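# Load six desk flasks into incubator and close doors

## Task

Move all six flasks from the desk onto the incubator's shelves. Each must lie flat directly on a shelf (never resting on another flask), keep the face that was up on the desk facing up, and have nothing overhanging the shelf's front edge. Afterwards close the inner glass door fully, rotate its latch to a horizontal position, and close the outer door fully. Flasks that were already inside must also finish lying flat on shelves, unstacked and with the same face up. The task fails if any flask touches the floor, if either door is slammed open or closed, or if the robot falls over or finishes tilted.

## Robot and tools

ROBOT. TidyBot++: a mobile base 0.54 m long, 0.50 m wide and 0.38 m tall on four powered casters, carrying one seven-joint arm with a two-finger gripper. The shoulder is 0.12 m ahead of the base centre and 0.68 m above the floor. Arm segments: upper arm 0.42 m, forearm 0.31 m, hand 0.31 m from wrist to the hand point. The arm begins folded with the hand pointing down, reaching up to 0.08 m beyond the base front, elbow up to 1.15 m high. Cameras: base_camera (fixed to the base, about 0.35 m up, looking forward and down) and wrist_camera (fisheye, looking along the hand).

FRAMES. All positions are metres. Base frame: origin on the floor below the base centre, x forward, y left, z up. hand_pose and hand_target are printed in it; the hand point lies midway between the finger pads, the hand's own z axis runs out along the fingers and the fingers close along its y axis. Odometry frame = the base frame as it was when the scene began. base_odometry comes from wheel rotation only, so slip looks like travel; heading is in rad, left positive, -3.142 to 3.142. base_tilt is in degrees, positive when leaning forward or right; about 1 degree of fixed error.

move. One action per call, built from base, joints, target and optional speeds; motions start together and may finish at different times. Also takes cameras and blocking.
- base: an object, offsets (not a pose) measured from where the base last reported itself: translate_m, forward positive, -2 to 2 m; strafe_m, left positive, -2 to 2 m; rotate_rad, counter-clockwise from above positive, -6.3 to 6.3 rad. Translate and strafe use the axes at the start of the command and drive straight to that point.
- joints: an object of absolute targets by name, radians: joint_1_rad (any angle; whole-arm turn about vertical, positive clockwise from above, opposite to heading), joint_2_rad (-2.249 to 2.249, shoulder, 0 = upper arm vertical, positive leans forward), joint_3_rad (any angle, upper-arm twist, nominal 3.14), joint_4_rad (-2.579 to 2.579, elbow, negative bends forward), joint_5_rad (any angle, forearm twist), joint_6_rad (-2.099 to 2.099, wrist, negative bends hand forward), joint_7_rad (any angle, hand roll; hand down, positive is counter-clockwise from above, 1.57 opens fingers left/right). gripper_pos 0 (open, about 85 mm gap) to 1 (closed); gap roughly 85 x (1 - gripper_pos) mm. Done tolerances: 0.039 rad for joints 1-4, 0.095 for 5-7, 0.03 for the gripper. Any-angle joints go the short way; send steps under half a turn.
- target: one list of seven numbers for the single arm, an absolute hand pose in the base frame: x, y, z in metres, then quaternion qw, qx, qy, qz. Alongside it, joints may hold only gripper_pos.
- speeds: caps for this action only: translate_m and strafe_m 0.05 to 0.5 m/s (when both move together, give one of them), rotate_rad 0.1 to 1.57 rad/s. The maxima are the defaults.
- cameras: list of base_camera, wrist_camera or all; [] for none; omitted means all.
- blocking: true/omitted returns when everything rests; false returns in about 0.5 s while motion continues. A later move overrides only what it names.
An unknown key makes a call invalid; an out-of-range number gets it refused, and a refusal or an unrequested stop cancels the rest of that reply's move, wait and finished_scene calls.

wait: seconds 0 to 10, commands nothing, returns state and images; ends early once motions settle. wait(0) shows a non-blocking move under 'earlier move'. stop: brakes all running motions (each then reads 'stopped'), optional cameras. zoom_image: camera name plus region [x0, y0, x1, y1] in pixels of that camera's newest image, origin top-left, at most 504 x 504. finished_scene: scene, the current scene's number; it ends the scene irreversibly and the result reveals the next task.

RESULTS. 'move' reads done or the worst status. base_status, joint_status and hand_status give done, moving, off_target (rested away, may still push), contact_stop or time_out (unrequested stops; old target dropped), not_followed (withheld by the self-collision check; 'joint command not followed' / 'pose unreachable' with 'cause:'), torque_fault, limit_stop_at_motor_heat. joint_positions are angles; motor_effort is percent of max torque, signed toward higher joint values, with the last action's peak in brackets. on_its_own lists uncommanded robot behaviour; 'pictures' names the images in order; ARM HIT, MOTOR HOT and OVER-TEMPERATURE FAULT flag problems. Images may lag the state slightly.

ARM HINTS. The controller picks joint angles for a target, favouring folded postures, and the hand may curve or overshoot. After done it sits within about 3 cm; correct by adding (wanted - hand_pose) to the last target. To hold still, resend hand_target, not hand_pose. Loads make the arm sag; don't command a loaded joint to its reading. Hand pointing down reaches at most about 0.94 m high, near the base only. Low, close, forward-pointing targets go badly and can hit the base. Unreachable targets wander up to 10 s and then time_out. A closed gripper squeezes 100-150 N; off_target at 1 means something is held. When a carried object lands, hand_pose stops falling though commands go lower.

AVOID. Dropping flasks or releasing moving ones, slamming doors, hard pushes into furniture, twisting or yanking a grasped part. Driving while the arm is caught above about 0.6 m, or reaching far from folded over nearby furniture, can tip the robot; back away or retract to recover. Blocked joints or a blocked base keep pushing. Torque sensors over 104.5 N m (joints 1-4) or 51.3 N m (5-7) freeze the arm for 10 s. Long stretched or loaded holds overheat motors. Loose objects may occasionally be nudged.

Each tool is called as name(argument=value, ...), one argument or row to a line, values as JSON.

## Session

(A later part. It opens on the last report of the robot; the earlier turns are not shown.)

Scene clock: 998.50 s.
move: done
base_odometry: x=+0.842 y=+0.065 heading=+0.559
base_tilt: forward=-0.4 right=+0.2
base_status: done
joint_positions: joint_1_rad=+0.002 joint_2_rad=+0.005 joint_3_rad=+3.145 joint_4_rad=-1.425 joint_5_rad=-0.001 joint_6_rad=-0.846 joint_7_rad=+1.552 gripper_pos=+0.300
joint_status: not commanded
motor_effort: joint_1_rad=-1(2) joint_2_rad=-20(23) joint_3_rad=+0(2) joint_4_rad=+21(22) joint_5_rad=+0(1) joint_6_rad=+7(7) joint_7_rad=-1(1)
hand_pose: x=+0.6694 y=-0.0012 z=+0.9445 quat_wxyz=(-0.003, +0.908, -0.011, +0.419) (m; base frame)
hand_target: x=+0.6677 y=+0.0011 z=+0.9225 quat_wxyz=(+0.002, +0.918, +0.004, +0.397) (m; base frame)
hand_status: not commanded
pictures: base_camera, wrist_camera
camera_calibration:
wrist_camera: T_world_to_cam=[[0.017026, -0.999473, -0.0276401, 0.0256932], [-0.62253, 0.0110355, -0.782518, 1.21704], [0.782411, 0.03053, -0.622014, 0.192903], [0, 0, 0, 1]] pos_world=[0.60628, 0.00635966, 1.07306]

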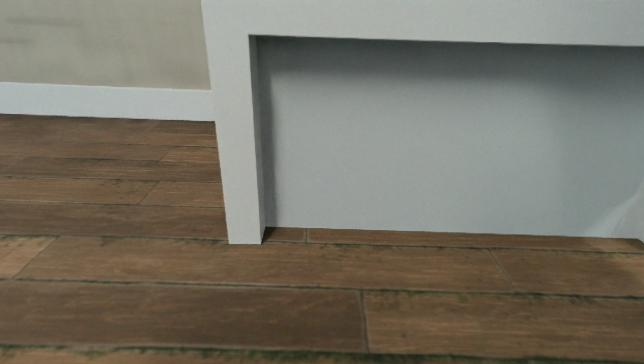

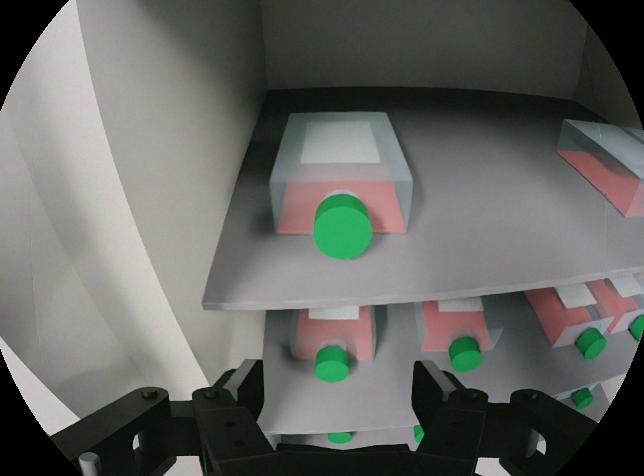

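move(
  base={"translate_m":-0.3},
  cameras=[],
)

move(
  base={"translate_m":-1.69,"strafe_m":0.25},
  joints={"joint_1_rad":0,"joint_2_rad":0.261,"joint_3_rad":3.142,"joint_4_rad":-1.074,"joint_5_rad":0,"joint_6_rad":-0.97,"joint_7_rad":1.571},
  cameras=[],
)

move(
  base={"rotate_rad":1.571},
  speeds={"rotate_rad":0.9},
)

Scene clock: 1008.93 s.
move: done
base_odometry: x=+0.588 y=-0.094 heading=+0.560
base_tilt: forward=-0.4 right=+0.2
base_status: done
joint_positions: joint_1_rad=+0.002 joint_2_rad=+0.005 joint_3_rad=+3.145 joint_4_rad=-1.425 joint_5_rad=-0.001 joint_6_rad=-0.846 joint_7_rad=+1.552 gripper_pos=+0.300
joint_status: not commanded
motor_effort: joint_1_rad=-1(2) joint_2_rad=-20(24) joint_3_rad=+1(1) joint_4_rad=+21(22) joint_5_rad=+1(1) joint_6_rad=+6(7) joint_7_rad=-1(1)
hand_pose: x=+0.6692 y=-0.0012 z=+0.9450 quat_wxyz=(-0.003, +0.908, -0.011, +0.419) (m; base frame)
hand_target: x=+0.6677 y=+0.0011 z=+0.9225 quat_wxyz=(+0.002, +0.918, +0.004, +0.397) (m; base frame)
hand_status: not commanded
pictures: none
No camera images: "cameras" was empty.

Scene clock: 1013.47 s.
move: done
base_odometry: x=-0.977 y=-0.780 heading=+0.560
base_tilt: forward=-0.4 right=+0.2
base_status: done
joint_positions: joint_1_rad=+0.002 joint_2_rad=+0.236 joint_3_rad=+3.145 joint_4_rad=-1.089 joint_5_rad=-0.001 joint_6_rad=-0.937 joint_7_rad=+1.552 gripper_pos=+0.300
joint_status: all done
motor_effort: joint_1_rad=-1(2) joint_2_rad=-28(32) joint_3_rad=+1(1) joint_4_rad=+20(22) joint_5_rad=+1(1) joint_6_rad=+6(8) joint_7_rad=-1(2)
hand_pose: x=+0.7620 y=-0.0014 z=+0.9689 quat_wxyz=(-0.003, +0.905, -0.011, +0.426) (m; base frame)
hand_target: x=+0.7643 y=+0.0011 z=+0.9532 quat_wxyz=(+0.000, +0.914, +0.000, +0.406) (m; base frame)
hand_status: not commanded
pictures: none
No camera images: "cameras" was empty.

Scene clock: 1016.13 s.
move: done
base_odometry: x=-0.977 y=-0.780 heading=+2.131
base_tilt: forward=-0.4 right=+0.2
base_status: done
joint_positions: joint_1_rad=-0.003 joint_2_rad=+0.236 joint_3_rad=+3.142 joint_4_rad=-1.089 joint_5_rad=-0.001 joint_6_rad=-0.937 joint_7_rad=+1.552 gripper_pos=+0.300
joint_status: not commanded
motor_effort: joint_1_rad=+0(4) joint_2_rad=-28(30) joint_3_rad=+0(3) joint_4_rad=+21(21) joint_5_rad=+0(2) joint_6_rad=+6(7) joint_7_rad=-1(1)
hand_pose: x=+0.7620 y=+0.0032 z=+0.9689 quat_wxyz=(-0.005, +0.905, -0.007, +0.426) (m; base frame)
hand_target: x=+0.7643 y=+0.0011 z=+0.9532 quat_wxyz=(+0.000, +0.914, +0.000, +0.406) (m; base frame)
hand_status: not commanded
pictures: base_camera, wrist_camera
camera_calibration:
wrist_camera: T_world_to_cam=[[0.0251829, -0.999311, -0.0272783, 0.022714], [-0.611098, 0.0062066, -0.79153, 1.29374], [0.791154, 0.0366028, -0.610521, 0.117772], [0, 0, 0, 1]] pos_world=[0.696852, 0.0103578, 1.09655]

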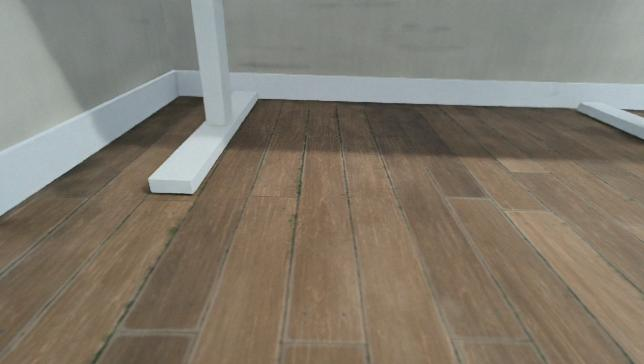

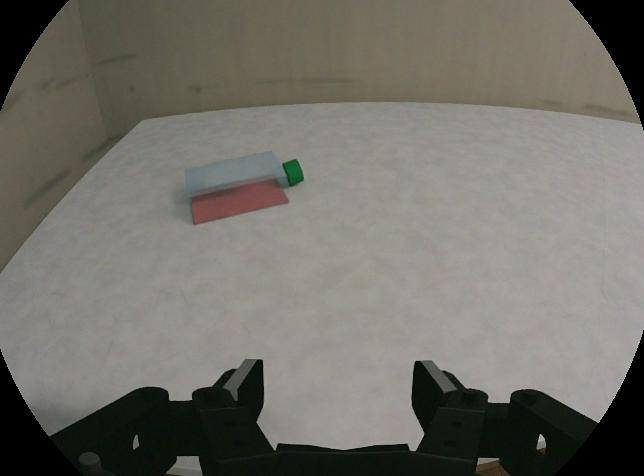

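move(
  joints={"joint_1_rad":-0.202,"joint_2_rad":0.132,"joint_3_rad":3.142,"joint_4_rad":-0.957,"joint_5_rad":0,"joint_6_rad":-2.055,"joint_7_rad":3.24,"gripper_pos":0.2},
  cameras=[],
)

move(
  base={"strafe_m":-0.1},
  cameras=[],
)

move(
  base={"translate_m":0.595},
  speeds={"translate_m":0.25},
)

Scene clock: 1025.90 s.
move: done
base_odometry: x=-0.977 y=-0.780 heading=+2.131
base_tilt: forward=-0.4 right=+0.2
base_status: not commanded
joint_positions: joint_1_rad=-0.186 joint_2_rad=+0.139 joint_3_rad=+3.142 joint_4_rad=-0.974 joint_5_rad=-0.001 joint_6_rad=-2.014 joint_7_rad=+3.187 gripper_pos=+0.200
joint_status: all done
motor_effort: joint_1_rad=+0(3) joint_2_rad=-19(29) joint_3_rad=+1(2) joint_4_rad=+15(21) joint_5_rad=+1(3) joint_6_rad=+0(6) joint_7_rad=-1(2)
hand_pose: x=+0.4576 y=+0.0653 z=+0.9261 quat_wxyz=(+0.004, +0.621, +0.784, +0.006) (m; base frame)
hand_target: x=+0.4452 y=+0.0681 z=+0.9333 quat_wxyz=(-0.001, +0.594, +0.805, -0.001) (m; base frame)
hand_status: not commanded
pictures: none
No camera images: "cameras" was empty.

Scene clock: 1027.13 s.
move: done
base_odometry: x=-0.892 y=-0.727 heading=+2.132
base_tilt: forward=-0.4 right=+0.2
base_status: done
joint_positions: joint_1_rad=-0.191 joint_2_rad=+0.139 joint_3_rad=+3.143 joint_4_rad=-0.974 joint_5_rad=-0.001 joint_6_rad=-2.015 joint_7_rad=+3.187 gripper_pos=+0.200
joint_status: not commanded
motor_effort: joint_1_rad=+0(3) joint_2_rad=-19(21) joint_3_rad=+0(2) joint_4_rad=+15(15) joint_5_rad=+1(1) joint_6_rad=+0(1) joint_7_rad=-1(1)
hand_pose: x=+0.4567 y=+0.0667 z=+0.9261 quat_wxyz=(+0.004, +0.619, +0.786, +0.005) (m; base frame)
hand_target: x=+0.4452 y=+0.0681 z=+0.9333 quat_wxyz=(-0.001, +0.594, +0.805, -0.001) (m; base frame)
hand_status: not commanded
pictures: none
No camera images: "cameras" was empty.

Scene clock: 1030.40 s.
move: done
base_odometry: x=-1.209 y=-0.223 heading=+2.132
base_tilt: forward=-0.4 right=+0.2
base_status: done
joint_positions: joint_1_rad=-0.191 joint_2_rad=+0.086 joint_3_rad=+3.143 joint_4_rad=-0.963 joint_5_rad=-0.001 joint_6_rad=-2.025 joint_7_rad=+3.187 gripper_pos=+0.200
joint_status: not commanded
motor_effort: joint_1_rad=-1(3) joint_2_rad=-10(23) joint_3_rad=+1(2) joint_4_rad=+14(20) joint_5_rad=+0(1) joint_6_rad=+1(3) joint_7_rad=-1(1)
hand_pose: x=+0.4425 y=+0.0639 z=+0.9472 quat_wxyz=(+0.022, +0.619, +0.785, +0.026) (m; base frame)
hand_target: x=+0.4452 y=+0.0681 z=+0.9333 quat_wxyz=(-0.001, +0.594, +0.805, -0.001) (m; base frame)
hand_status: not commanded
pictures: base_camera, wrist_camera
camera_calibration:
wrist_camera: T_world_to_cam=[[0.968619, 0.246237, 0.0338355, -0.464148], [0.247278, -0.968447, -0.0310517, 0.0429903], [0.0251218, 0.038444, -0.998945, 1.06179], [0, 0, 0, 1]] pos_world=[0.412278, 0.115105, 1.07771]

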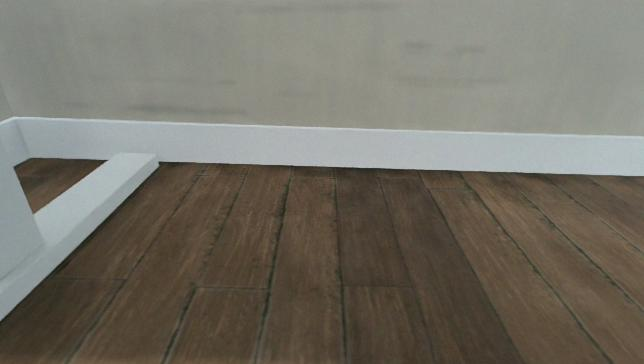

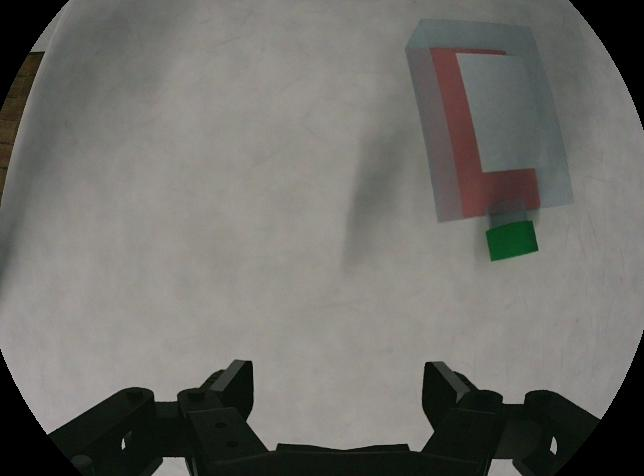

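move(
  base={"translate_m":-0.035},
  speeds={"translate_m":0.1},
)

Scene clock: 1047.10 s.
move: done
base_odometry: x=-1.190 y=-0.253 heading=+2.132
base_tilt: forward=-0.4 right=+0.2
base_status: done
joint_positions: joint_1_rad=-0.191 joint_2_rad=+0.119 joint_3_rad=+3.143 joint_4_rad=-0.963 joint_5_rad=-0.001 joint_6_rad=-2.025 joint_7_rad=+3.187 gripper_pos=+0.200
joint_status: not commanded
motor_effort: joint_1_rad=-1(2) joint_2_rad=-18(21) joint_3_rad=+1(1) joint_4_rad=+15(16) joint_5_rad=+0(1) joint_6_rad=+1(1) joint_7_rad=-1(1)
hand_pose: x=+0.4508 y=+0.0655 z=+0.9362 quat_wxyz=(+0.011, +0.619, +0.785, +0.013) (m; base frame)
hand_target: x=+0.4452 y=+0.0681 z=+0.9333 quat_wxyz=(-0.001, +0.594, +0.805, -0.001) (m; base frame)
hand_status: not commanded
pictures: base_camera, wrist_camera
camera_calibration:
wrist_camera: T_world_to_cam=[[0.969175, 0.246373, 0.000668499, -0.441446], [0.246261, -0.968642, -0.0329946, 0.0445018], [-0.00748147, 0.0321422, -0.999455, 1.06611], [0, 0, 0, 1]] pos_world=[0.424855, 0.1176, 1.06729]

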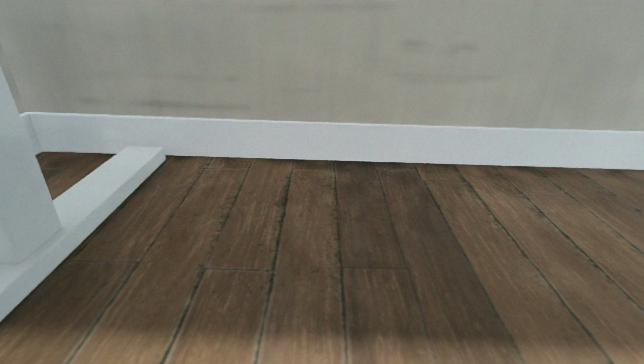

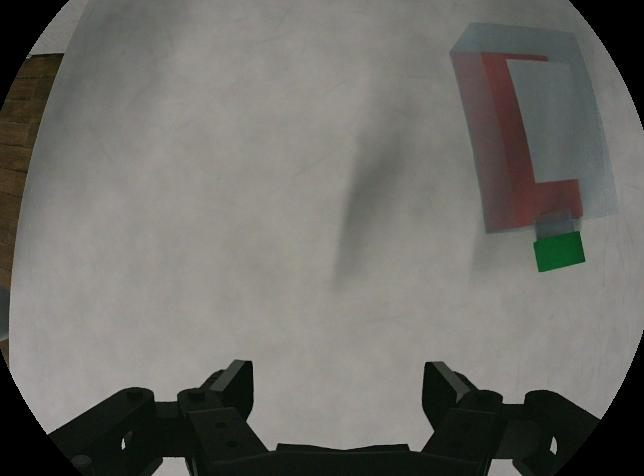

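move(
  base={"translate_m":-0.04,"strafe_m":0.08},
  cameras=[],
)

move(
  joints={"joint_1_rad":0,"joint_2_rad":0.1745,"joint_3_rad":3.142,"joint_4_rad":-1.09,"joint_5_rad":0,"joint_6_rad":-1.44,"joint_7_rad":3.57,"gripper_pos":0.2},
)

Scene clock: 1069.13 s.
move: done
base_odometry: x=-1.237 y=-0.329 heading=+2.132
base_tilt: forward=-0.4 right=+0.2
base_status: done
joint_positions: joint_1_rad=-0.198 joint_2_rad=+0.119 joint_3_rad=+3.142 joint_4_rad=-0.963 joint_5_rad=-0.001 joint_6_rad=-2.025 joint_7_rad=+3.187 gripper_pos=+0.200
joint_status: not commanded
motor_effort: joint_1_rad=+0(3) joint_2_rad=-18(21) joint_3_rad=+0(2) joint_4_rad=+14(15) joint_5_rad=+0(1) joint_6_rad=+0(1) joint_7_rad=-1(1)
hand_pose: x=+0.4503 y=+0.0682 z=+0.9362 quat_wxyz=(+0.011, +0.616, +0.788, +0.013) (m; base frame)
hand_target: x=+0.4452 y=+0.0681 z=+0.9333 quat_wxyz=(-0.001, +0.594, +0.805, -0.001) (m; base frame)
hand_status: not commanded
pictures: none
No camera images: "cameras" was empty.

Scene clock: 1070.77 s.
move: done
base_odometry: x=-1.237 y=-0.329 heading=+2.132
base_tilt: forward=-0.4 right=+0.2
base_status: not commanded
joint_positions: joint_1_rad=-0.015 joint_2_rad=+0.152 joint_3_rad=+3.142 joint_4_rad=-1.066 joint_5_rad=-0.001 joint_6_rad=-1.485 joint_7_rad=+3.515 gripper_pos=+0.200
joint_status: all done
motor_effort: joint_1_rad=-1(2) joint_2_rad=-23(25) joint_3_rad=+0(2) joint_4_rad=+17(19) joint_5_rad=+0(2) joint_6_rad=+3(4) joint_7_rad=-1(1)
hand_pose: x=+0.6098 y=+0.0090 z=+0.9245 quat_wxyz=(+0.178, +0.544, +0.810, +0.124) (m; base frame)
hand_target: x=+0.6236 y=+0.0012 z=+0.9089 quat_wxyz=(+0.182, +0.528, +0.821, +0.117) (m; base frame)
hand_status: not commanded
pictures: base_camera, wrist_camera
camera_calibration:
wrist_camera: T_world_to_cam=[[0.846842, 0.389045, 0.362634, -0.842904], [0.368507, -0.920858, 0.127367, -0.272958], [0.383486, 0.0257732, -0.923187, 0.748516], [0, 0, 0, 1]] pos_world=[0.527348, 0.0572798, 1.03145]

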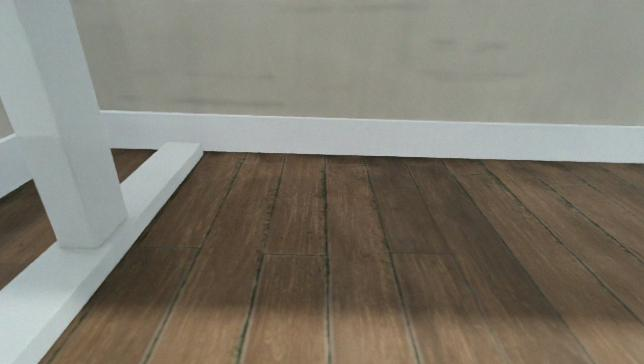

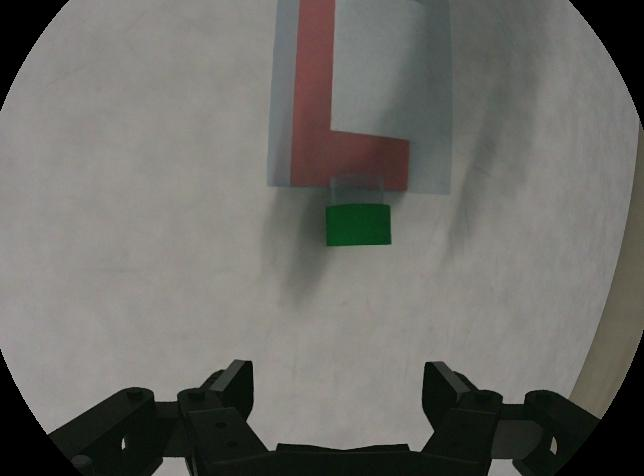

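move(
  base={"strafe_m":0.063},
  speeds={"strafe_m":0.1},
  cameras=["wrist_camera"],
)

move(
  joints={"joint_1_rad":0,"joint_2_rad":0.188,"joint_3_rad":3.142,"joint_4_rad":-1.17,"joint_5_rad":0,"joint_6_rad":-1.345,"joint_7_rad":3.57,"gripper_pos":0.2},
  cameras=["wrist_camera"],
)

Scene clock: 1077.43 s.
move: done
base_odometry: x=-1.290 y=-0.363 heading=+2.132
base_tilt: forward=-0.4 right=+0.2
base_status: done
joint_positions: joint_1_rad=-0.008 joint_2_rad=+0.152 joint_3_rad=+3.142 joint_4_rad=-1.066 joint_5_rad=-0.001 joint_6_rad=-1.482 joint_7_rad=+3.516 gripper_pos=+0.200
joint_status: not commanded
motor_effort: joint_1_rad=+0(3) joint_2_rad=-23(25) joint_3_rad=+1(3) joint_4_rad=+18(19) joint_5_rad=+1(1) joint_6_rad=+3(4) joint_7_rad=-1(1)
hand_pose: x=+0.6107 y=+0.0057 z=+0.9248 quat_wxyz=(+0.180, +0.546, +0.809, +0.124) (m; base frame)
hand_target: x=+0.6236 y=+0.0012 z=+0.9089 quat_wxyz=(+0.182, +0.528, +0.821, +0.117) (m; base frame)
hand_status: not commanded
pictures: wrist_camera
camera_calibration:
wrist_camera: T_world_to_cam=[[0.848008, 0.384373, 0.364883, -0.845291], [0.362873, -0.922888, 0.128846, -0.274295], [0.386271, 0.0231442, -0.922095, 0.745875], [0, 0, 0, 1]] pos_world=[0.528238, 0.0545013, 1.03154]

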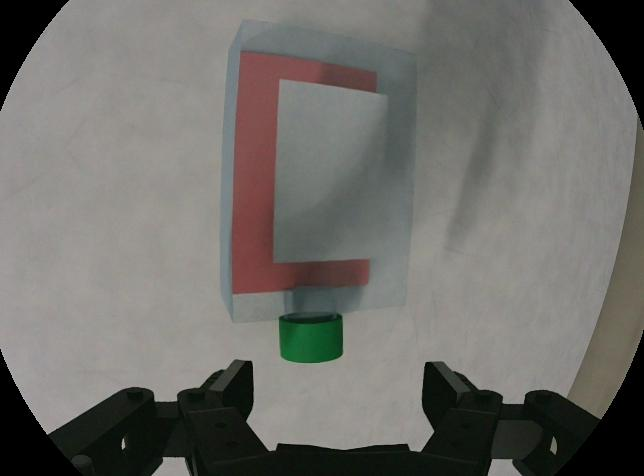

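Scene clock: 1078.57 s.
move: done
base_odometry: x=-1.290 y=-0.363 heading=+2.132
base_tilt: forward=-0.4 right=+0.2
base_status: not commanded
joint_positions: joint_1_rad=-0.008 joint_2_rad=+0.163 joint_3_rad=+3.142 joint_4_rad=-1.146 joint_5_rad=-0.001 joint_6_rad=-1.388 joint_7_rad=+3.516 gripper_pos=+0.200
joint_status: all done
motor_effort: joint_1_rad=+0(2) joint_2_rad=-24(25) joint_3_rad=+1(2) joint_4_rad=+18(20) joint_5_rad=+0(1) joint_6_rad=+4(5) joint_7_rad=-1(1)
hand_pose: x=+0.6247 y=+0.0058 z=+0.8971 quat_wxyz=(+0.181, +0.546, +0.808, +0.125) (m; base frame)
hand_target: x=+0.6371 y=+0.0012 z=+0.8797 quat_wxyz=(+0.183, +0.528, +0.821, +0.118) (m; base frame)
hand_status: not commanded
pictures: wrist_camera
camera_calibration:
wrist_camera: T_world_to_cam=[[0.84704, 0.384328, 0.367172, -0.848538], [0.362483, -0.922906, 0.129806, -0.276331], [0.388753, 0.0231431, -0.921051, 0.712449], [0, 0, 0, 1]] pos_world=[0.541944, 0.0546016, 1.00363]

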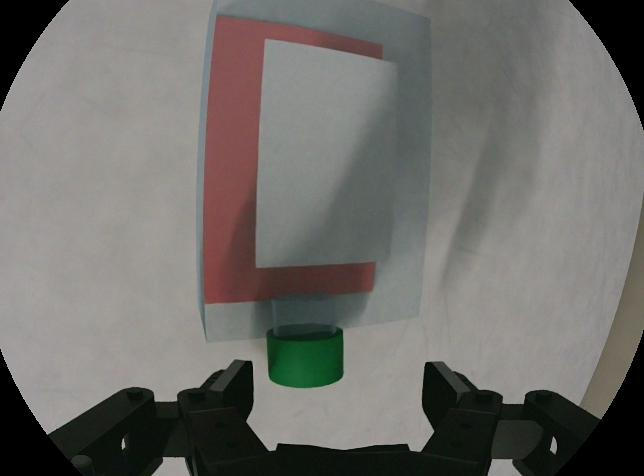

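move(
  joints={"joint_1_rad":0.008,"joint_2_rad":0.178,"joint_3_rad":3.142,"joint_4_rad":-1.265,"joint_5_rad":0,"joint_6_rad":-1.26,"joint_7_rad":3.57,"gripper_pos":0.2},
  cameras=["wrist_camera"],
)

Scene clock: 1084.20 s.
move: off_target
base_odometry: x=-1.290 y=-0.363 heading=+2.132
base_tilt: forward=-0.4 right=+0.2
base_status: not commanded
joint_positions: joint_1_rad=-0.008 joint_2_rad=+0.155 joint_3_rad=+3.142 joint_4_rad=-1.219 joint_5_rad=-0.001 joint_6_rad=-1.300 joint_7_rad=+3.516 gripper_pos=+0.200
joint_status: joint_4_rad off_target (ended at -1.219, target -1.265); the others done
motor_effort: joint_1_rad=-1(1) joint_2_rad=-17(24) joint_3_rad=+1(1) joint_4_rad=+14(20) joint_5_rad=+0(2) joint_6_rad=+3(5) joint_7_rad=-1(2)
hand_pose: x=+0.6326 y=+0.0058 z=+0.8813 quat_wxyz=(+0.191, +0.544, +0.806, +0.132) (m; base frame)
hand_target: x=+0.6375 y=-0.0030 z=+0.8542 quat_wxyz=(+0.184, +0.531, +0.819, +0.117) (m; base frame)
hand_status: not commanded
pictures: wrist_camera
camera_calibration:
wrist_camera: T_world_to_cam=[[0.837925, 0.384287, 0.387564, -0.861656], [0.359243, -0.922921, 0.138423, -0.282684], [0.410885, 0.0232419, -0.911391, 0.672334], [0, 0, 0, 1]] pos_world=[0.547303, 0.0546018, 0.985835]

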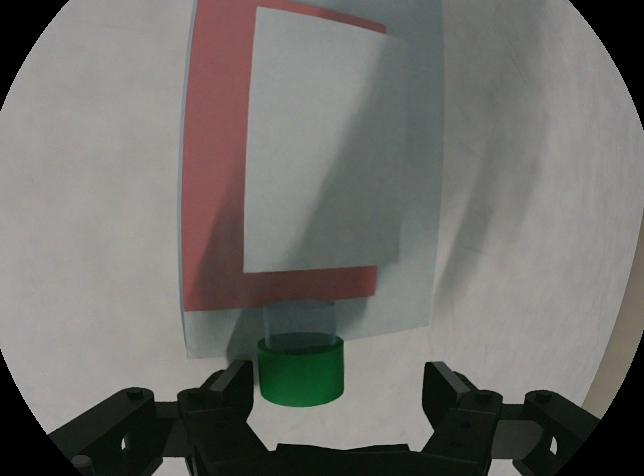

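move(
  joints={"joint_1_rad":0.008,"joint_2_rad":0.18,"joint_3_rad":3.142,"joint_4_rad":-1.215,"joint_5_rad":0,"joint_6_rad":-1.31,"joint_7_rad":3.57},
  cameras=[],
)

move(
  base={"translate_m":-0.015},
  speeds={"translate_m":0.05},
  cameras=["wrist_camera"],
)

Scene clock: 1088.77 s.
move: done
base_odometry: x=-1.290 y=-0.363 heading=+2.132
base_tilt: forward=-0.4 right=+0.2
base_status: not commanded
joint_positions: joint_1_rad=-0.008 joint_2_rad=+0.157 joint_3_rad=+3.142 joint_4_rad=-1.214 joint_5_rad=-0.001 joint_6_rad=-1.303 joint_7_rad=+3.516 gripper_pos=+0.200
joint_status: all done
motor_effort: joint_1_rad=+0(2) joint_2_rad=-21(23) joint_3_rad=+1(1) joint_4_rad=+17(19) joint_5_rad=+0(1) joint_6_rad=+3(4) joint_7_rad=-1(1)
hand_pose: x=+0.6333 y=+0.0058 z=+0.8817 quat_wxyz=(+0.191, +0.544, +0.806, +0.132) (m; base frame)
hand_target: x=+0.6355 y=-0.0030 z=+0.8687 quat_wxyz=(+0.183, +0.531, +0.819, +0.116) (m; base frame)
hand_status: not commanded
pictures: none
No camera images: "cameras" was empty.

Scene clock: 1089.53 s.
move: done
base_odometry: x=-1.282 y=-0.376 heading=+2.132
base_tilt: forward=-0.4 right=+0.2
base_status: done
joint_positions: joint_1_rad=-0.008 joint_2_rad=+0.157 joint_3_rad=+3.142 joint_4_rad=-1.214 joint_5_rad=-0.001 joint_6_rad=-1.302 joint_7_rad=+3.516 gripper_pos=+0.200
joint_status: not commanded
motor_effort: joint_1_rad=-1(2) joint_2_rad=-23(25) joint_3_rad=+1(2) joint_4_rad=+18(19) joint_5_rad=+0(1) joint_6_rad=+3(4) joint_7_rad=-1(1)
hand_pose: x=+0.6335 y=+0.0057 z=+0.8819 quat_wxyz=(+0.191, +0.545, +0.806, +0.132) (m; base frame)
hand_target: x=+0.6355 y=-0.0030 z=+0.8687 quat_wxyz=(+0.183, +0.531, +0.819, +0.116) (m; base frame)
hand_status: not commanded
pictures: wrist_camera
camera_calibration:
wrist_camera: T_world_to_cam=[[0.837965, 0.384095, 0.387668, -0.862634], [0.359012, -0.923004, 0.138473, -0.283064], [0.411006, 0.0231421, -0.911339, 0.672442], [0, 0, 0, 1]] pos_world=[0.548102, 0.0545027, 0.986435]

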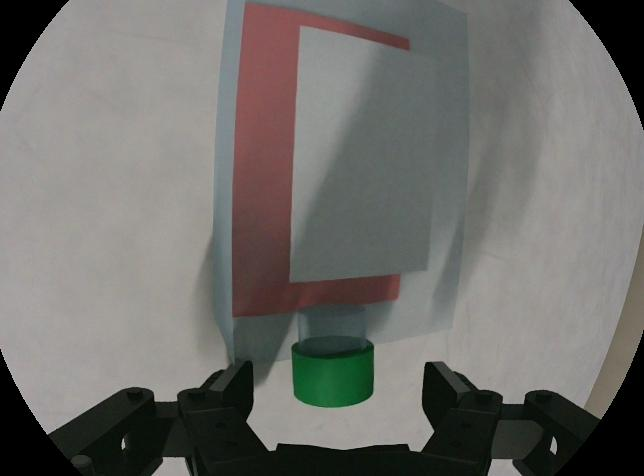

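move(
  base={"strafe_m":0.006},
  joints={"gripper_pos":0.5},
  cameras=[],
)

move(
  joints={"joint_1_rad":0.008,"joint_2_rad":0.182,"joint_3_rad":3.142,"joint_4_rad":-1.195,"joint_5_rad":0,"joint_6_rad":-1.33,"joint_7_rad":3.57,"gripper_pos":0.65},
  cameras=["wrist_camera"],
)

Scene clock: 1094.87 s.
move: done
base_odometry: x=-1.287 y=-0.379 heading=+2.132
base_tilt: forward=-0.4 right=+0.2
base_status: done
joint_positions: joint_1_rad=-0.004 joint_2_rad=+0.158 joint_3_rad=+3.142 joint_4_rad=-1.214 joint_5_rad=-0.001 joint_6_rad=-1.302 joint_7_rad=+3.517 gripper_pos=+0.500
joint_status: all done
motor_effort: joint_1_rad=-1(3) joint_2_rad=-24(26) joint_3_rad=+1(2) joint_4_rad=+18(19) joint_5_rad=+1(1) joint_6_rad=+4(4) joint_7_rad=-1(1)
hand_pose: x=+0.6336 y=+0.0038 z=+0.8817 quat_wxyz=(+0.191, +0.546, +0.805, +0.131) (m; base frame)
hand_target: x=+0.6355 y=-0.0030 z=+0.8687 quat_wxyz=(+0.183, +0.531, +0.819, +0.116) (m; base frame)
hand_status: not commanded
pictures: none
No camera images: "cameras" was empty.

Scene clock: 1095.43 s.
move: done
base_odometry: x=-1.287 y=-0.379 heading=+2.132
base_tilt: forward=-0.4 right=+0.2
base_status: not commanded
joint_positions: joint_1_rad=-0.004 joint_2_rad=+0.158 joint_3_rad=+3.142 joint_4_rad=-1.204 joint_5_rad=-0.001 joint_6_rad=-1.309 joint_7_rad=+3.517 gripper_pos=+0.648
joint_status: all done
motor_effort: joint_1_rad=+0(1) joint_2_rad=-24(25) joint_3_rad=+1(1) joint_4_rad=+19(20) joint_5_rad=+0(1) joint_6_rad=+4(5) joint_7_rad=-1(1)
hand_pose: x=+0.6337 y=+0.0038 z=+0.8850 quat_wxyz=(+0.192, +0.546, +0.805, +0.132) (m; base frame)
hand_target: x=+0.6347 y=-0.0030 z=+0.8738 quat_wxyz=(+0.182, +0.531, +0.819, +0.116) (m; base frame)
hand_status: not commanded
pictures: wrist_camera
camera_calibration:
wrist_camera: T_world_to_cam=[[0.838428, 0.381242, 0.389476, -0.865202], [0.355518, -0.924222, 0.139358, -0.283894], [0.413092, 0.0216242, -0.910433, 0.673074], [0, 0, 0, 1]] pos_world=[0.548298, 0.0529159, 0.989327]

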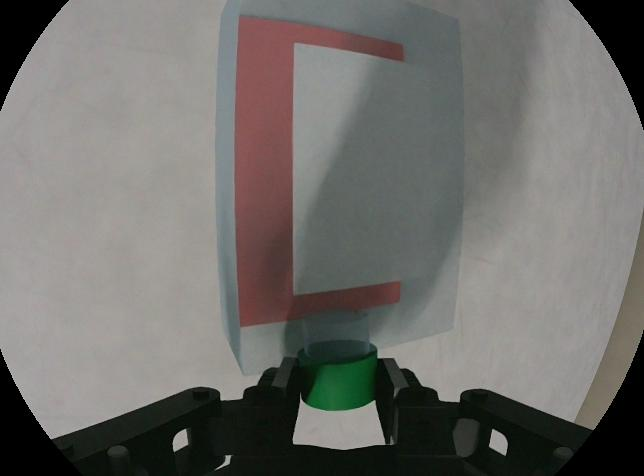

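move(
  joints={"gripper_pos":0.8},
  cameras=[],
)

move(
  joints={"joint_1_rad":0.008,"joint_2_rad":0.187,"joint_3_rad":3.142,"joint_4_rad":-1.12,"joint_5_rad":0,"joint_6_rad":-1.395,"joint_7_rad":3.57},
  cameras=["wrist_camera"],
)

Scene clock: 1104.40 s.
move: off_target
base_odometry: x=-1.287 y=-0.379 heading=+2.132
base_tilt: forward=-0.4 right=+0.2
base_status: not commanded
joint_positions: joint_1_rad=-0.004 joint_2_rad=+0.158 joint_3_rad=+3.142 joint_4_rad=-1.204 joint_5_rad=-0.001 joint_6_rad=-1.309 joint_7_rad=+3.517 gripper_pos=+0.692
joint_status: gripper_pos off_target (ended at +0.692, target +0.800)
motor_effort: joint_1_rad=-1(1) joint_2_rad=-24(24) joint_3_rad=+1(1) joint_4_rad=+19(20) joint_5_rad=+0(1) joint_6_rad=+3(4) joint_7_rad=-1(1)
hand_pose: x=+0.6337 y=+0.0038 z=+0.8850 quat_wxyz=(+0.192, +0.546, +0.805, +0.132) (m; base frame)
hand_target: x=+0.6347 y=-0.0030 z=+0.8738 quat_wxyz=(+0.182, +0.531, +0.819, +0.116) (m; base frame)
hand_status: not commanded
pictures: none
No camera images: "cameras" was empty.

Scene clock: 1105.23 s.
move: done
base_odometry: x=-1.287 y=-0.379 heading=+2.132
base_tilt: forward=-0.4 right=+0.2
base_status: not commanded
joint_positions: joint_1_rad=-0.004 joint_2_rad=+0.162 joint_3_rad=+3.142 joint_4_rad=-1.135 joint_5_rad=-0.001 joint_6_rad=-1.360 joint_7_rad=+3.517 gripper_pos=+0.692
joint_status: all done
motor_effort: joint_1_rad=-1(1) joint_2_rad=-24(26) joint_3_rad=+1(2) joint_4_rad=+20(20) joint_5_rad=+0(1) joint_6_rad=+4(5) joint_7_rad=-1(1)
hand_pose: x=+0.6346 y=+0.0038 z=+0.9069 quat_wxyz=(+0.198, +0.545, +0.803, +0.136) (m; base frame)
hand_target: x=+0.6332 y=-0.0029 z=+0.8955 quat_wxyz=(+0.184, +0.531, +0.819, +0.117) (m; base frame)
hand_status: not commanded
pictures: wrist_camera
camera_calibration:
wrist_camera: T_world_to_cam=[[0.832469, 0.381309, 0.401993, -0.882027], [0.353495, -0.924192, 0.144603, -0.290712], [0.426657, 0.0217246, -0.904153, 0.678273], [0, 0, 0, 1]] pos_world=[0.547636, 0.0529157, 1.00987]

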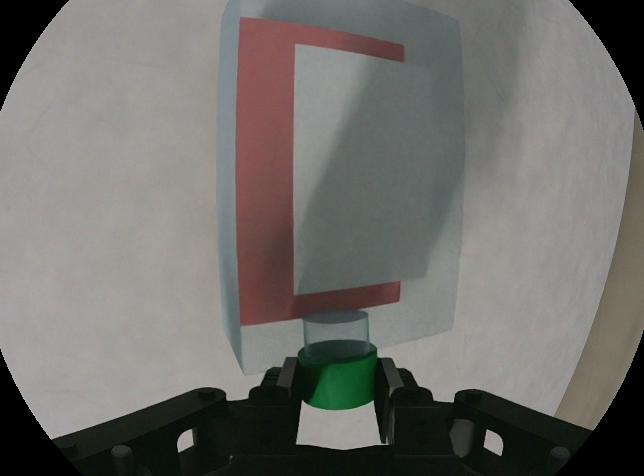

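move(
  base={"translate_m":-0.1},
  speeds={"translate_m":0.15},
  cameras=[],
)

move(
  joints={"joint_1_rad":0.008,"joint_2_rad":0.182,"joint_3_rad":3.142,"joint_4_rad":-1.2,"joint_5_rad":0,"joint_6_rad":-1.335,"joint_7_rad":3.57},
  cameras=[],
)

move(
  joints={"joint_1_rad":0.008,"joint_2_rad":0.184,"joint_3_rad":3.142,"joint_4_rad":-1.225,"joint_5_rad":0,"joint_6_rad":-1.305,"joint_7_rad":3.57},
  cameras=["wrist_camera"],
)

Scene clock: 1119.87 s.
move: done
base_odometry: x=-1.234 y=-0.464 heading=+2.132
base_tilt: forward=-0.4 right=+0.2
base_status: done
joint_positions: joint_1_rad=-0.004 joint_2_rad=+0.172 joint_3_rad=+3.142 joint_4_rad=-1.135 joint_5_rad=-0.001 joint_6_rad=-1.365 joint_7_rad=+3.517 gripper_pos=+0.692
joint_status: not commanded
motor_effort: joint_1_rad=-1(1) joint_2_rad=-25(28) joint_3_rad=+0(2) joint_4_rad=+19(20) joint_5_rad=+0(1) joint_6_rad=+4(5) joint_7_rad=-1(1)
hand_pose: x=+0.6354 y=+0.0038 z=+0.9012 quat_wxyz=(+0.192, +0.546, +0.805, +0.132) (m; base frame)
hand_target: x=+0.6332 y=-0.0029 z=+0.8955 quat_wxyz=(+0.184, +0.531, +0.819, +0.117) (m; base frame)
hand_status: not commanded
pictures: none
No camera images: "cameras" was empty.

Scene clock: 1120.70 s.
move: done
base_odometry: x=-1.234 y=-0.464 heading=+2.132
base_tilt: forward=-0.4 right=+0.2
base_status: not commanded
joint_positions: joint_1_rad=-0.004 joint_2_rad=+0.170 joint_3_rad=+3.142 joint_4_rad=-1.175 joint_5_rad=-0.001 joint_6_rad=-1.354 joint_7_rad=+3.517 gripper_pos=+0.692
joint_status: all done
motor_effort: joint_1_rad=-2(2) joint_2_rad=-22(26) joint_3_rad=+0(2) joint_4_rad=+16(20) joint_5_rad=+0(2) joint_6_rad=+2(4) joint_7_rad=-1(1)
hand_pose: x=+0.6301 y=+0.0037 z=+0.8855 quat_wxyz=(+0.181, +0.548, +0.807, +0.124) (m; base frame)
hand_target: x=+0.6322 y=-0.0029 z=+0.8710 quat_wxyz=(+0.178, +0.532, +0.820, +0.113) (m; base frame)
hand_status: not commanded
pictures: none
No camera images: "cameras" was empty.

Scene clock: 1121.30 s.
move: done
base_odometry: x=-1.234 y=-0.464 heading=+2.132
base_tilt: forward=-0.4 right=+0.2
base_status: not commanded
joint_positions: joint_1_rad=-0.004 joint_2_rad=+0.167 joint_3_rad=+3.142 joint_4_rad=-1.187 joint_5_rad=-0.001 joint_6_rad=-1.333 joint_7_rad=+3.517 gripper_pos=+0.692
joint_status: all done
motor_effort: joint_1_rad=-1(2) joint_2_rad=-20(23) joint_3_rad=+1(1) joint_4_rad=+15(18) joint_5_rad=+0(1) joint_6_rad=+3(3) joint_7_rad=-1(1)
hand_pose: x=+0.6326 y=+0.0037 z=+0.8847 quat_wxyz=(+0.186, +0.547, +0.806, +0.128) (m; base frame)
hand_target: x=+0.6353 y=-0.0030 z=+0.8628 quat_wxyz=(+0.179, +0.532, +0.820, +0.114) (m; base frame)
hand_status: not commanded
pictures: wrist_camera
camera_calibration:
wrist_camera: T_world_to_cam=[[0.844436, 0.381315, 0.376201, -0.856163], [0.357694, -0.924194, 0.133865, -0.280076], [0.398727, 0.0215247, -0.916817, 0.687931], [0, 0, 0, 1]] pos_world=[0.54886, 0.0528155, 0.990289]

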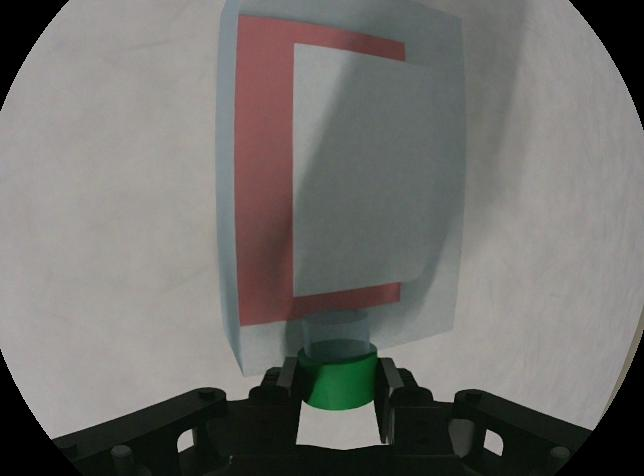

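move(
  joints={"gripper_pos":0.5},
  cameras=[],
)

move(
  joints={"gripper_pos":0.2},
  cameras=[],
)

move(
  joints={"joint_1_rad":0.008,"joint_2_rad":0.187,"joint_3_rad":3.142,"joint_4_rad":-1.0,"joint_5_rad":0,"joint_6_rad":-1.52,"joint_7_rad":3.57},
  cameras=[],
)

move(
  joints={"joint_1_rad":0.004,"joint_2_rad":0.4225,"joint_3_rad":3.142,"joint_4_rad":-0.655,"joint_5_rad":0,"joint_6_rad":-2.08,"joint_7_rad":3.57},
  cameras=["wrist_camera"],
)

Scene clock: 1127.80 s.
move: done
base_odometry: x=-1.234 y=-0.464 heading=+2.132
base_tilt: forward=-0.4 right=+0.2
base_status: not commanded
joint_positions: joint_1_rad=-0.004 joint_2_rad=+0.167 joint_3_rad=+3.142 joint_4_rad=-1.197 joint_5_rad=-0.001 joint_6_rad=-1.331 joint_7_rad=+3.517 gripper_pos=+0.500
joint_status: all done
motor_effort: joint_1_rad=-1(1) joint_2_rad=-21(24) joint_3_rad=+0(1) joint_4_rad=+16(19) joint_5_rad=+0(1) joint_6_rad=+2(4) joint_7_rad=-1(1)
hand_pose: x=+0.6311 y=+0.0037 z=+0.8807 quat_wxyz=(+0.183, +0.547, +0.807, +0.126) (m; base frame)
hand_target: x=+0.6353 y=-0.0030 z=+0.8628 quat_wxyz=(+0.179, +0.532, +0.820, +0.114) (m; base frame)
hand_status: not commanded
pictures: none
No camera images: "cameras" was empty.

Scene clock: 1128.50 s.
move: done
base_odometry: x=-1.234 y=-0.464 heading=+2.132
base_tilt: forward=-0.4 right=+0.2
base_status: not commanded
joint_positions: joint_1_rad=-0.004 joint_2_rad=+0.167 joint_3_rad=+3.142 joint_4_rad=-1.197 joint_5_rad=-0.001 joint_6_rad=-1.326 joint_7_rad=+3.517 gripper_pos=+0.200
joint_status: all done
motor_effort: joint_1_rad=-1(1) joint_2_rad=-22(23) joint_3_rad=+1(1) joint_4_rad=+16(17) joint_5_rad=+0(1) joint_6_rad=+2(3) joint_7_rad=-1(1)
hand_pose: x=+0.6322 y=+0.0037 z=+0.8812 quat_wxyz=(+0.184, +0.547, +0.807, +0.127) (m; base frame)
hand_target: x=+0.6353 y=-0.0030 z=+0.8628 quat_wxyz=(+0.179, +0.532, +0.820, +0.114) (m; base frame)
hand_status: not commanded
pictures: none
No camera images: "cameras" was empty.

Scene clock: 1129.77 s.
move: done
base_odometry: x=-1.234 y=-0.464 heading=+2.132
base_tilt: forward=-0.4 right=+0.2
base_status: not commanded
joint_positions: joint_1_rad=-0.004 joint_2_rad=+0.169 joint_3_rad=+3.142 joint_4_rad=-1.015 joint_5_rad=-0.001 joint_6_rad=-1.480 joint_7_rad=+3.517 gripper_pos=+0.200
joint_status: all done
motor_effort: joint_1_rad=-1(1) joint_2_rad=-23(26) joint_3_rad=+0(1) joint_4_rad=+18(20) joint_5_rad=+0(1) joint_6_rad=+4(4) joint_7_rad=-1(2)
hand_pose: x=+0.6240 y=+0.0037 z=+0.9389 quat_wxyz=(+0.195, +0.545, +0.804, +0.134) (m; base frame)
hand_target: x=+0.6198 y=-0.0028 z=+0.9306 quat_wxyz=(+0.182, +0.531, +0.819, +0.116) (m; base frame)
hand_status: not commanded
pictures: none
No camera images: "cameras" was empty.

Scene clock: 1131.63 s.
move: done
base_odometry: x=-1.234 y=-0.464 heading=+2.132
base_tilt: forward=-0.4 right=+0.2
base_status: not commanded
joint_positions: joint_1_rad=-0.004 joint_2_rad=+0.394 joint_3_rad=+3.142 joint_4_rad=-0.674 joint_5_rad=-0.001 joint_6_rad=-2.037 joint_7_rad=+3.517 gripper_pos=+0.200
joint_status: all done
motor_effort: joint_1_rad=+0(2) joint_2_rad=-28(30) joint_3_rad=+0(2) joint_4_rad=+15(19) joint_5_rad=+0(2) joint_6_rad=+0(4) joint_7_rad=-1(2)
hand_pose: x=+0.5673 y=+0.0035 z=+0.9109 quat_wxyz=(+0.015, +0.561, +0.828, +0.011) (m; base frame)
hand_target: x=+0.5635 y=-0.0005 z=+0.9032 quat_wxyz=(-0.007, +0.542, +0.840, -0.004) (m; base frame)
hand_status: not commanded
pictures: wrist_camera
camera_calibration:
wrist_camera: T_world_to_cam=[[0.923969, 0.382466, 0.000579268, -0.513722], [0.382392, -0.923759, -0.0211159, -0.133337], [-0.00754101, 0.0197319, -0.999777, 1.04405], [0, 0, 0, 1]] pos_world=[0.533524, 0.0527087, 1.0413]

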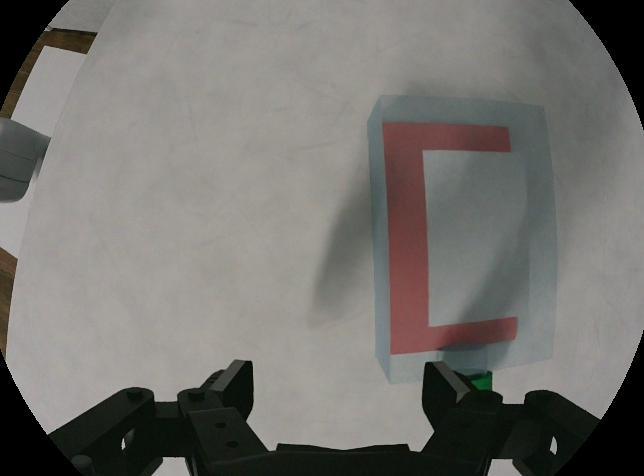

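move(
  base={"translate_m":0.066},
  speeds={"translate_m":0.1},
  joints={"joint_7_rad":3.62},
  cameras=["wrist_camera"],
)

move(
  joints={"joint_1_rad":0.004,"joint_2_rad":0.365,"joint_3_rad":3.142,"joint_4_rad":-0.83,"joint_5_rad":0,"joint_6_rad":-1.945,"joint_7_rad":3.62},
  cameras=["wrist_camera"],
)

Scene clock: 1138.53 s.
move: done
base_odometry: x=-1.269 y=-0.408 heading=+2.132
base_tilt: forward=-0.4 right=+0.2
base_status: done
joint_positions: joint_1_rad=-0.004 joint_2_rad=+0.403 joint_3_rad=+3.142 joint_4_rad=-0.672 joint_5_rad=-0.001 joint_6_rad=-2.044 joint_7_rad=+3.577 gripper_pos=+0.200
joint_status: all done
motor_effort: joint_1_rad=-1(2) joint_2_rad=-28(31) joint_3_rad=+0(1) joint_4_rad=+15(15) joint_5_rad=+0(1) joint_6_rad=+0(2) joint_7_rad=-1(1)
hand_pose: x=+0.5674 y=+0.0035 z=+0.9071 quat_wxyz=(+0.009, +0.536, +0.844, +0.006) (m; base frame)
hand_target: x=+0.5635 y=-0.0005 z=+0.9032 quat_wxyz=(-0.007, +0.521, +0.853, -0.004) (m; base frame)
hand_status: not commanded
pictures: wrist_camera
camera_calibration:
wrist_camera: T_world_to_cam=[[0.899391, 0.436936, -0.0134985, -0.487349], [0.436526, -0.899332, -0.0254309, -0.160328], [-0.0232513, 0.0169799, -0.999585, 1.04906], [0, 0, 0, 1]] pos_world=[0.532696, 0.0509394, 1.03797]

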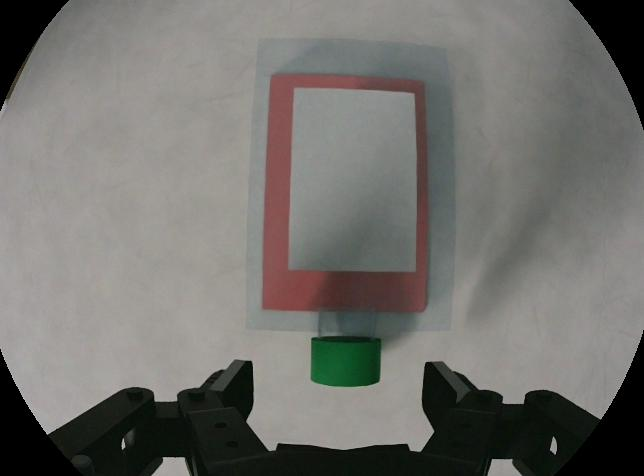

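Scene clock: 1139.67 s.
move: done
base_odometry: x=-1.269 y=-0.408 heading=+2.132
base_tilt: forward=-0.4 right=+0.2
base_status: not commanded
joint_positions: joint_1_rad=-0.004 joint_2_rad=+0.379 joint_3_rad=+3.142 joint_4_rad=-0.805 joint_5_rad=-0.001 joint_6_rad=-1.984 joint_7_rad=+3.577 gripper_pos=+0.200
joint_status: all done
motor_effort: joint_1_rad=-2(2) joint_2_rad=-28(30) joint_3_rad=+0(1) joint_4_rad=+15(17) joint_5_rad=+0(1) joint_6_rad=+0(2) joint_7_rad=-1(2)
hand_pose: x=+0.5576 y=+0.0034 z=+0.8800 quat_wxyz=(-0.011, +0.536, +0.844, -0.007) (m; base frame)
hand_target: x=+0.5621 y=-0.0006 z=+0.8789 quat_wxyz=(+0.001, +0.521, +0.853, +0.000) (m; base frame)
hand_status: not commanded
pictures: wrist_camera
camera_calibration:
wrist_camera: T_world_to_cam=[[0.897699, 0.436892, -0.0571169, -0.439561], [0.434742, -0.899355, -0.0464643, -0.137246], [-0.0716683, 0.0168798, -0.997286, 1.04671], [0, 0, 0, 1]] pos_world=[0.529276, 0.0509395, 1.01239]

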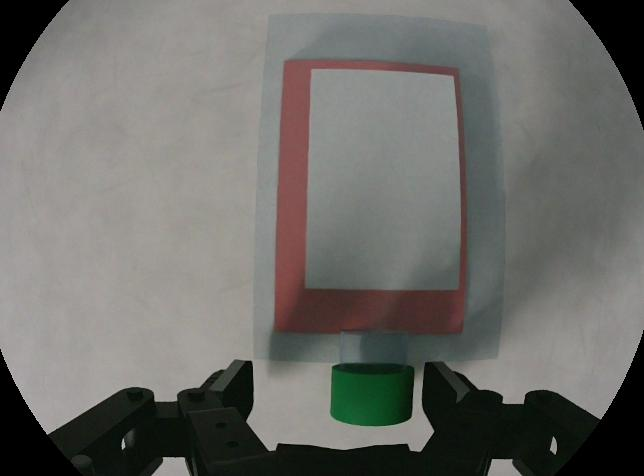

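move(
  base={"translate_m":0.014,"strafe_m":0.006},
  speeds={"translate_m":0.06},
  cameras=["wrist_camera"],
)

move(
  joints={"gripper_pos":0.6},
  cameras=["wrist_camera"],
)

Scene clock: 1142.00 s.
move: done
base_odometry: x=-1.282 y=-0.399 heading=+2.132
base_tilt: forward=-0.4 right=+0.2
base_status: done
joint_positions: joint_1_rad=-0.003 joint_2_rad=+0.371 joint_3_rad=+3.142 joint_4_rad=-0.806 joint_5_rad=-0.001 joint_6_rad=-1.981 joint_7_rad=+3.577 gripper_pos=+0.200
joint_status: not commanded
motor_effort: joint_1_rad=-1(3) joint_2_rad=-28(32) joint_3_rad=+0(1) joint_4_rad=+15(16) joint_5_rad=+0(1) joint_6_rad=-1(1) joint_7_rad=-1(1)
hand_pose: x=+0.5569 y=+0.0032 z=+0.8834 quat_wxyz=(-0.007, +0.536, +0.844, -0.004) (m; base frame)
hand_target: x=+0.5621 y=-0.0006 z=+0.8789 quat_wxyz=(+0.001, +0.521, +0.853, +0.000) (m; base frame)
hand_status: not commanded
pictures: wrist_camera
camera_calibration:
wrist_camera: T_world_to_cam=[[0.898478, 0.4364, -0.04787, -0.447149], [0.434707, -0.899594, -0.0419453, -0.141018], [-0.0613685, 0.0168775, -0.997972, 1.04488], [0, 0, 0, 1]] pos_world=[0.527177, 0.0506419, 1.01544]

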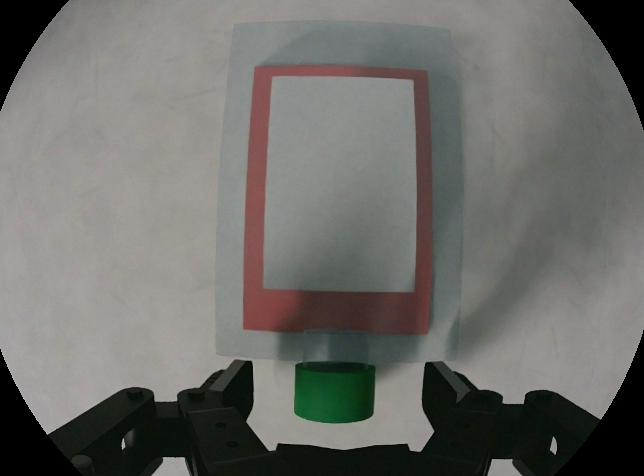

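Scene clock: 1142.77 s.
move: done
base_odometry: x=-1.282 y=-0.399 heading=+2.132
base_tilt: forward=-0.4 right=+0.2
base_status: not commanded
joint_positions: joint_1_rad=-0.003 joint_2_rad=+0.371 joint_3_rad=+3.142 joint_4_rad=-0.806 joint_5_rad=-0.001 joint_6_rad=-1.981 joint_7_rad=+3.577 gripper_pos=+0.600
joint_status: all done
motor_effort: joint_1_rad=-2(2) joint_2_rad=-28(28) joint_3_rad=+0(1) joint_4_rad=+15(16) joint_5_rad=+0(1) joint_6_rad=+0(1) joint_7_rad=-1(1)
hand_pose: x=+0.5569 y=+0.0032 z=+0.8834 quat_wxyz=(-0.007, +0.536, +0.844, -0.004) (m; base frame)
hand_target: x=+0.5621 y=-0.0006 z=+0.8789 quat_wxyz=(+0.001, +0.521, +0.853, +0.000) (m; base frame)
hand_status: not commanded
pictures: wrist_camera
camera_calibration:
wrist_camera: T_world_to_cam=[[0.898478, 0.4364, -0.04787, -0.447149], [0.434707, -0.899594, -0.0419453, -0.141018], [-0.0613685, 0.0168775, -0.997972, 1.04488], [0, 0, 0, 1]] pos_world=[0.527177, 0.0506419, 1.01544]

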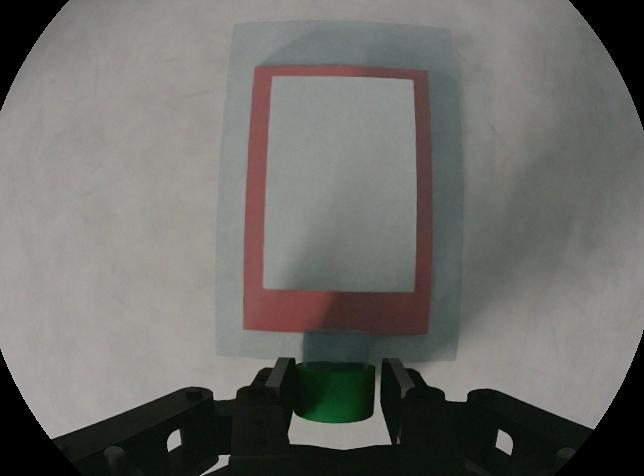

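move(
  joints={"gripper_pos":0.8},
  cameras=[],
)

move(
  joints={"joint_1_rad":0,"joint_2_rad":0.40,"joint_3_rad":3.142,"joint_4_rad":-0.70,"joint_5_rad":0,"joint_6_rad":-2.06},
  cameras=["wrist_camera"],
)

move(
  joints={"joint_7_rad":2.5},
  cameras=[],
)

move(
  joints={"joint_7_rad":1.6},
  cameras=["wrist_camera"],
)

Scene clock: 1146.97 s.
move: off_target
base_odometry: x=-1.282 y=-0.399 heading=+2.132
base_tilt: forward=-0.4 right=+0.2
base_status: not commanded
joint_positions: joint_1_rad=-0.003 joint_2_rad=+0.368 joint_3_rad=+3.142 joint_4_rad=-0.808 joint_5_rad=-0.001 joint_6_rad=-1.980 joint_7_rad=+3.577 gripper_pos=+0.686
joint_status: gripper_pos off_target (ended at +0.686, target +0.800)
motor_effort: joint_1_rad=-1(2) joint_2_rad=-28(28) joint_3_rad=+1(1) joint_4_rad=+15(16) joint_5_rad=+0(1) joint_6_rad=-1(2) joint_7_rad=-1(1)
hand_pose: x=+0.5561 y=+0.0032 z=+0.8840 quat_wxyz=(-0.006, +0.536, +0.844, -0.003) (m; base frame)
hand_target: x=+0.5621 y=-0.0006 z=+0.8789 quat_wxyz=(+0.001, +0.521, +0.853, +0.000) (m; base frame)
hand_status: not commanded
pictures: none
No camera images: "cameras" was empty.

Scene clock: 1147.97 s.
move: done
base_odometry: x=-1.282 y=-0.399 heading=+2.132
base_tilt: forward=-0.4 right=+0.2
base_status: not commanded
joint_positions: joint_1_rad=-0.003 joint_2_rad=+0.373 joint_3_rad=+3.142 joint_4_rad=-0.716 joint_5_rad=-0.001 joint_6_rad=-2.025 joint_7_rad=+3.577 gripper_pos=+0.686
joint_status: all done
motor_effort: joint_1_rad=+0(2) joint_2_rad=-28(31) joint_3_rad=+0(2) joint_4_rad=+15(17) joint_5_rad=+0(1) joint_6_rad=+0(1) joint_7_rad=-1(1)
hand_pose: x=+0.5594 y=+0.0032 z=+0.9082 quat_wxyz=(+0.011, +0.536, +0.844, +0.008) (m; base frame)
hand_target: x=+0.5573 y=+0.0012 z=+0.9007 quat_wxyz=(-0.008, +0.520, +0.854, -0.005) (m; base frame)
hand_status: not commanded
pictures: wrist_camera
camera_calibration:
wrist_camera: T_world_to_cam=[[0.899693, 0.436441, -0.00843154, -0.48478], [0.436166, -0.899571, -0.0230691, -0.159029], [-0.0176531, 0.0170775, -0.999698, 1.04692], [0, 0, 0, 1]] pos_world=[0.523998, 0.0506419, 1.03885]

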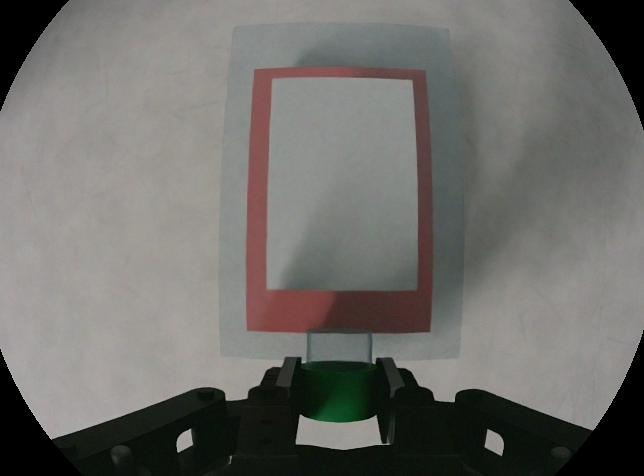

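Scene clock: 1149.73 s.
move: done
base_odometry: x=-1.282 y=-0.399 heading=+2.132
base_tilt: forward=-0.4 right=+0.2
base_status: not commanded
joint_positions: joint_1_rad=-0.003 joint_2_rad=+0.373 joint_3_rad=+3.142 joint_4_rad=-0.716 joint_5_rad=-0.001 joint_6_rad=-2.025 joint_7_rad=+2.552 gripper_pos=+0.686
joint_status: all done
motor_effort: joint_1_rad=-1(2) joint_2_rad=-28(28) joint_3_rad=+0(1) joint_4_rad=+15(16) joint_5_rad=+0(1) joint_6_rad=+0(1) joint_7_rad=-1(1)
hand_pose: x=+0.5594 y=+0.0032 z=+0.9082 quat_wxyz=(+0.006, +0.881, +0.473, +0.012) (m; base frame)
hand_target: x=+0.5573 y=+0.0012 z=+0.9007 quat_wxyz=(-0.004, +0.894, +0.448, -0.008) (m; base frame)
hand_status: not commanded
pictures: none
No camera images: "cameras" was empty.

Scene clock: 1151.30 s.
move: done
base_odometry: x=-1.282 y=-0.399 heading=+2.132
base_tilt: forward=-0.4 right=+0.2
base_status: not commanded
joint_positions: joint_1_rad=-0.003 joint_2_rad=+0.373 joint_3_rad=+3.142 joint_4_rad=-0.716 joint_5_rad=-0.001 joint_6_rad=-2.025 joint_7_rad=+1.653 gripper_pos=+0.686
joint_status: all done
motor_effort: joint_1_rad=-1(1) joint_2_rad=-28(29) joint_3_rad=+0(1) joint_4_rad=+16(16) joint_5_rad=+0(1) joint_6_rad=+0(1) joint_7_rad=-1(1)
hand_pose: x=+0.5594 y=+0.0032 z=+0.9082 quat_wxyz=(+0.000, +0.999, +0.043, +0.014) (m; base frame)
hand_target: x=+0.5573 y=+0.0012 z=+0.9007 quat_wxyz=(+0.000, +1.000, +0.014, -0.009) (m; base frame)
hand_status: not commanded
pictures: wrist_camera
camera_calibration:
wrist_camera: T_world_to_cam=[[0.10021, -0.994442, -0.0322994, -0.0112904], [-0.993261, -0.0980863, -0.0617344, 0.673144], [0.0582231, 0.0382682, -0.99757, 1.00248], [0, 0, 0, 1]] pos_world=[0.611372, 0.0164354, 1.04124]

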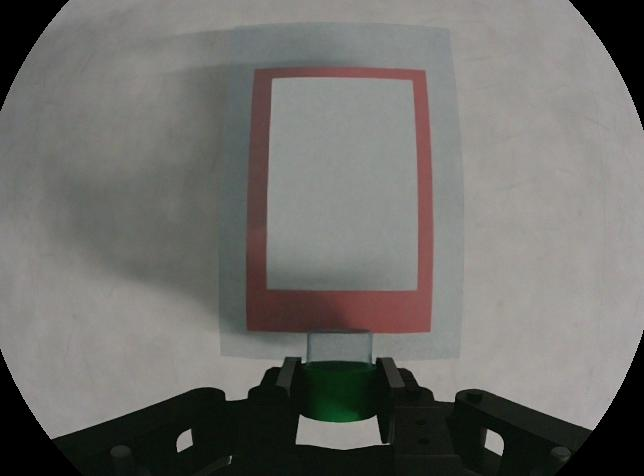

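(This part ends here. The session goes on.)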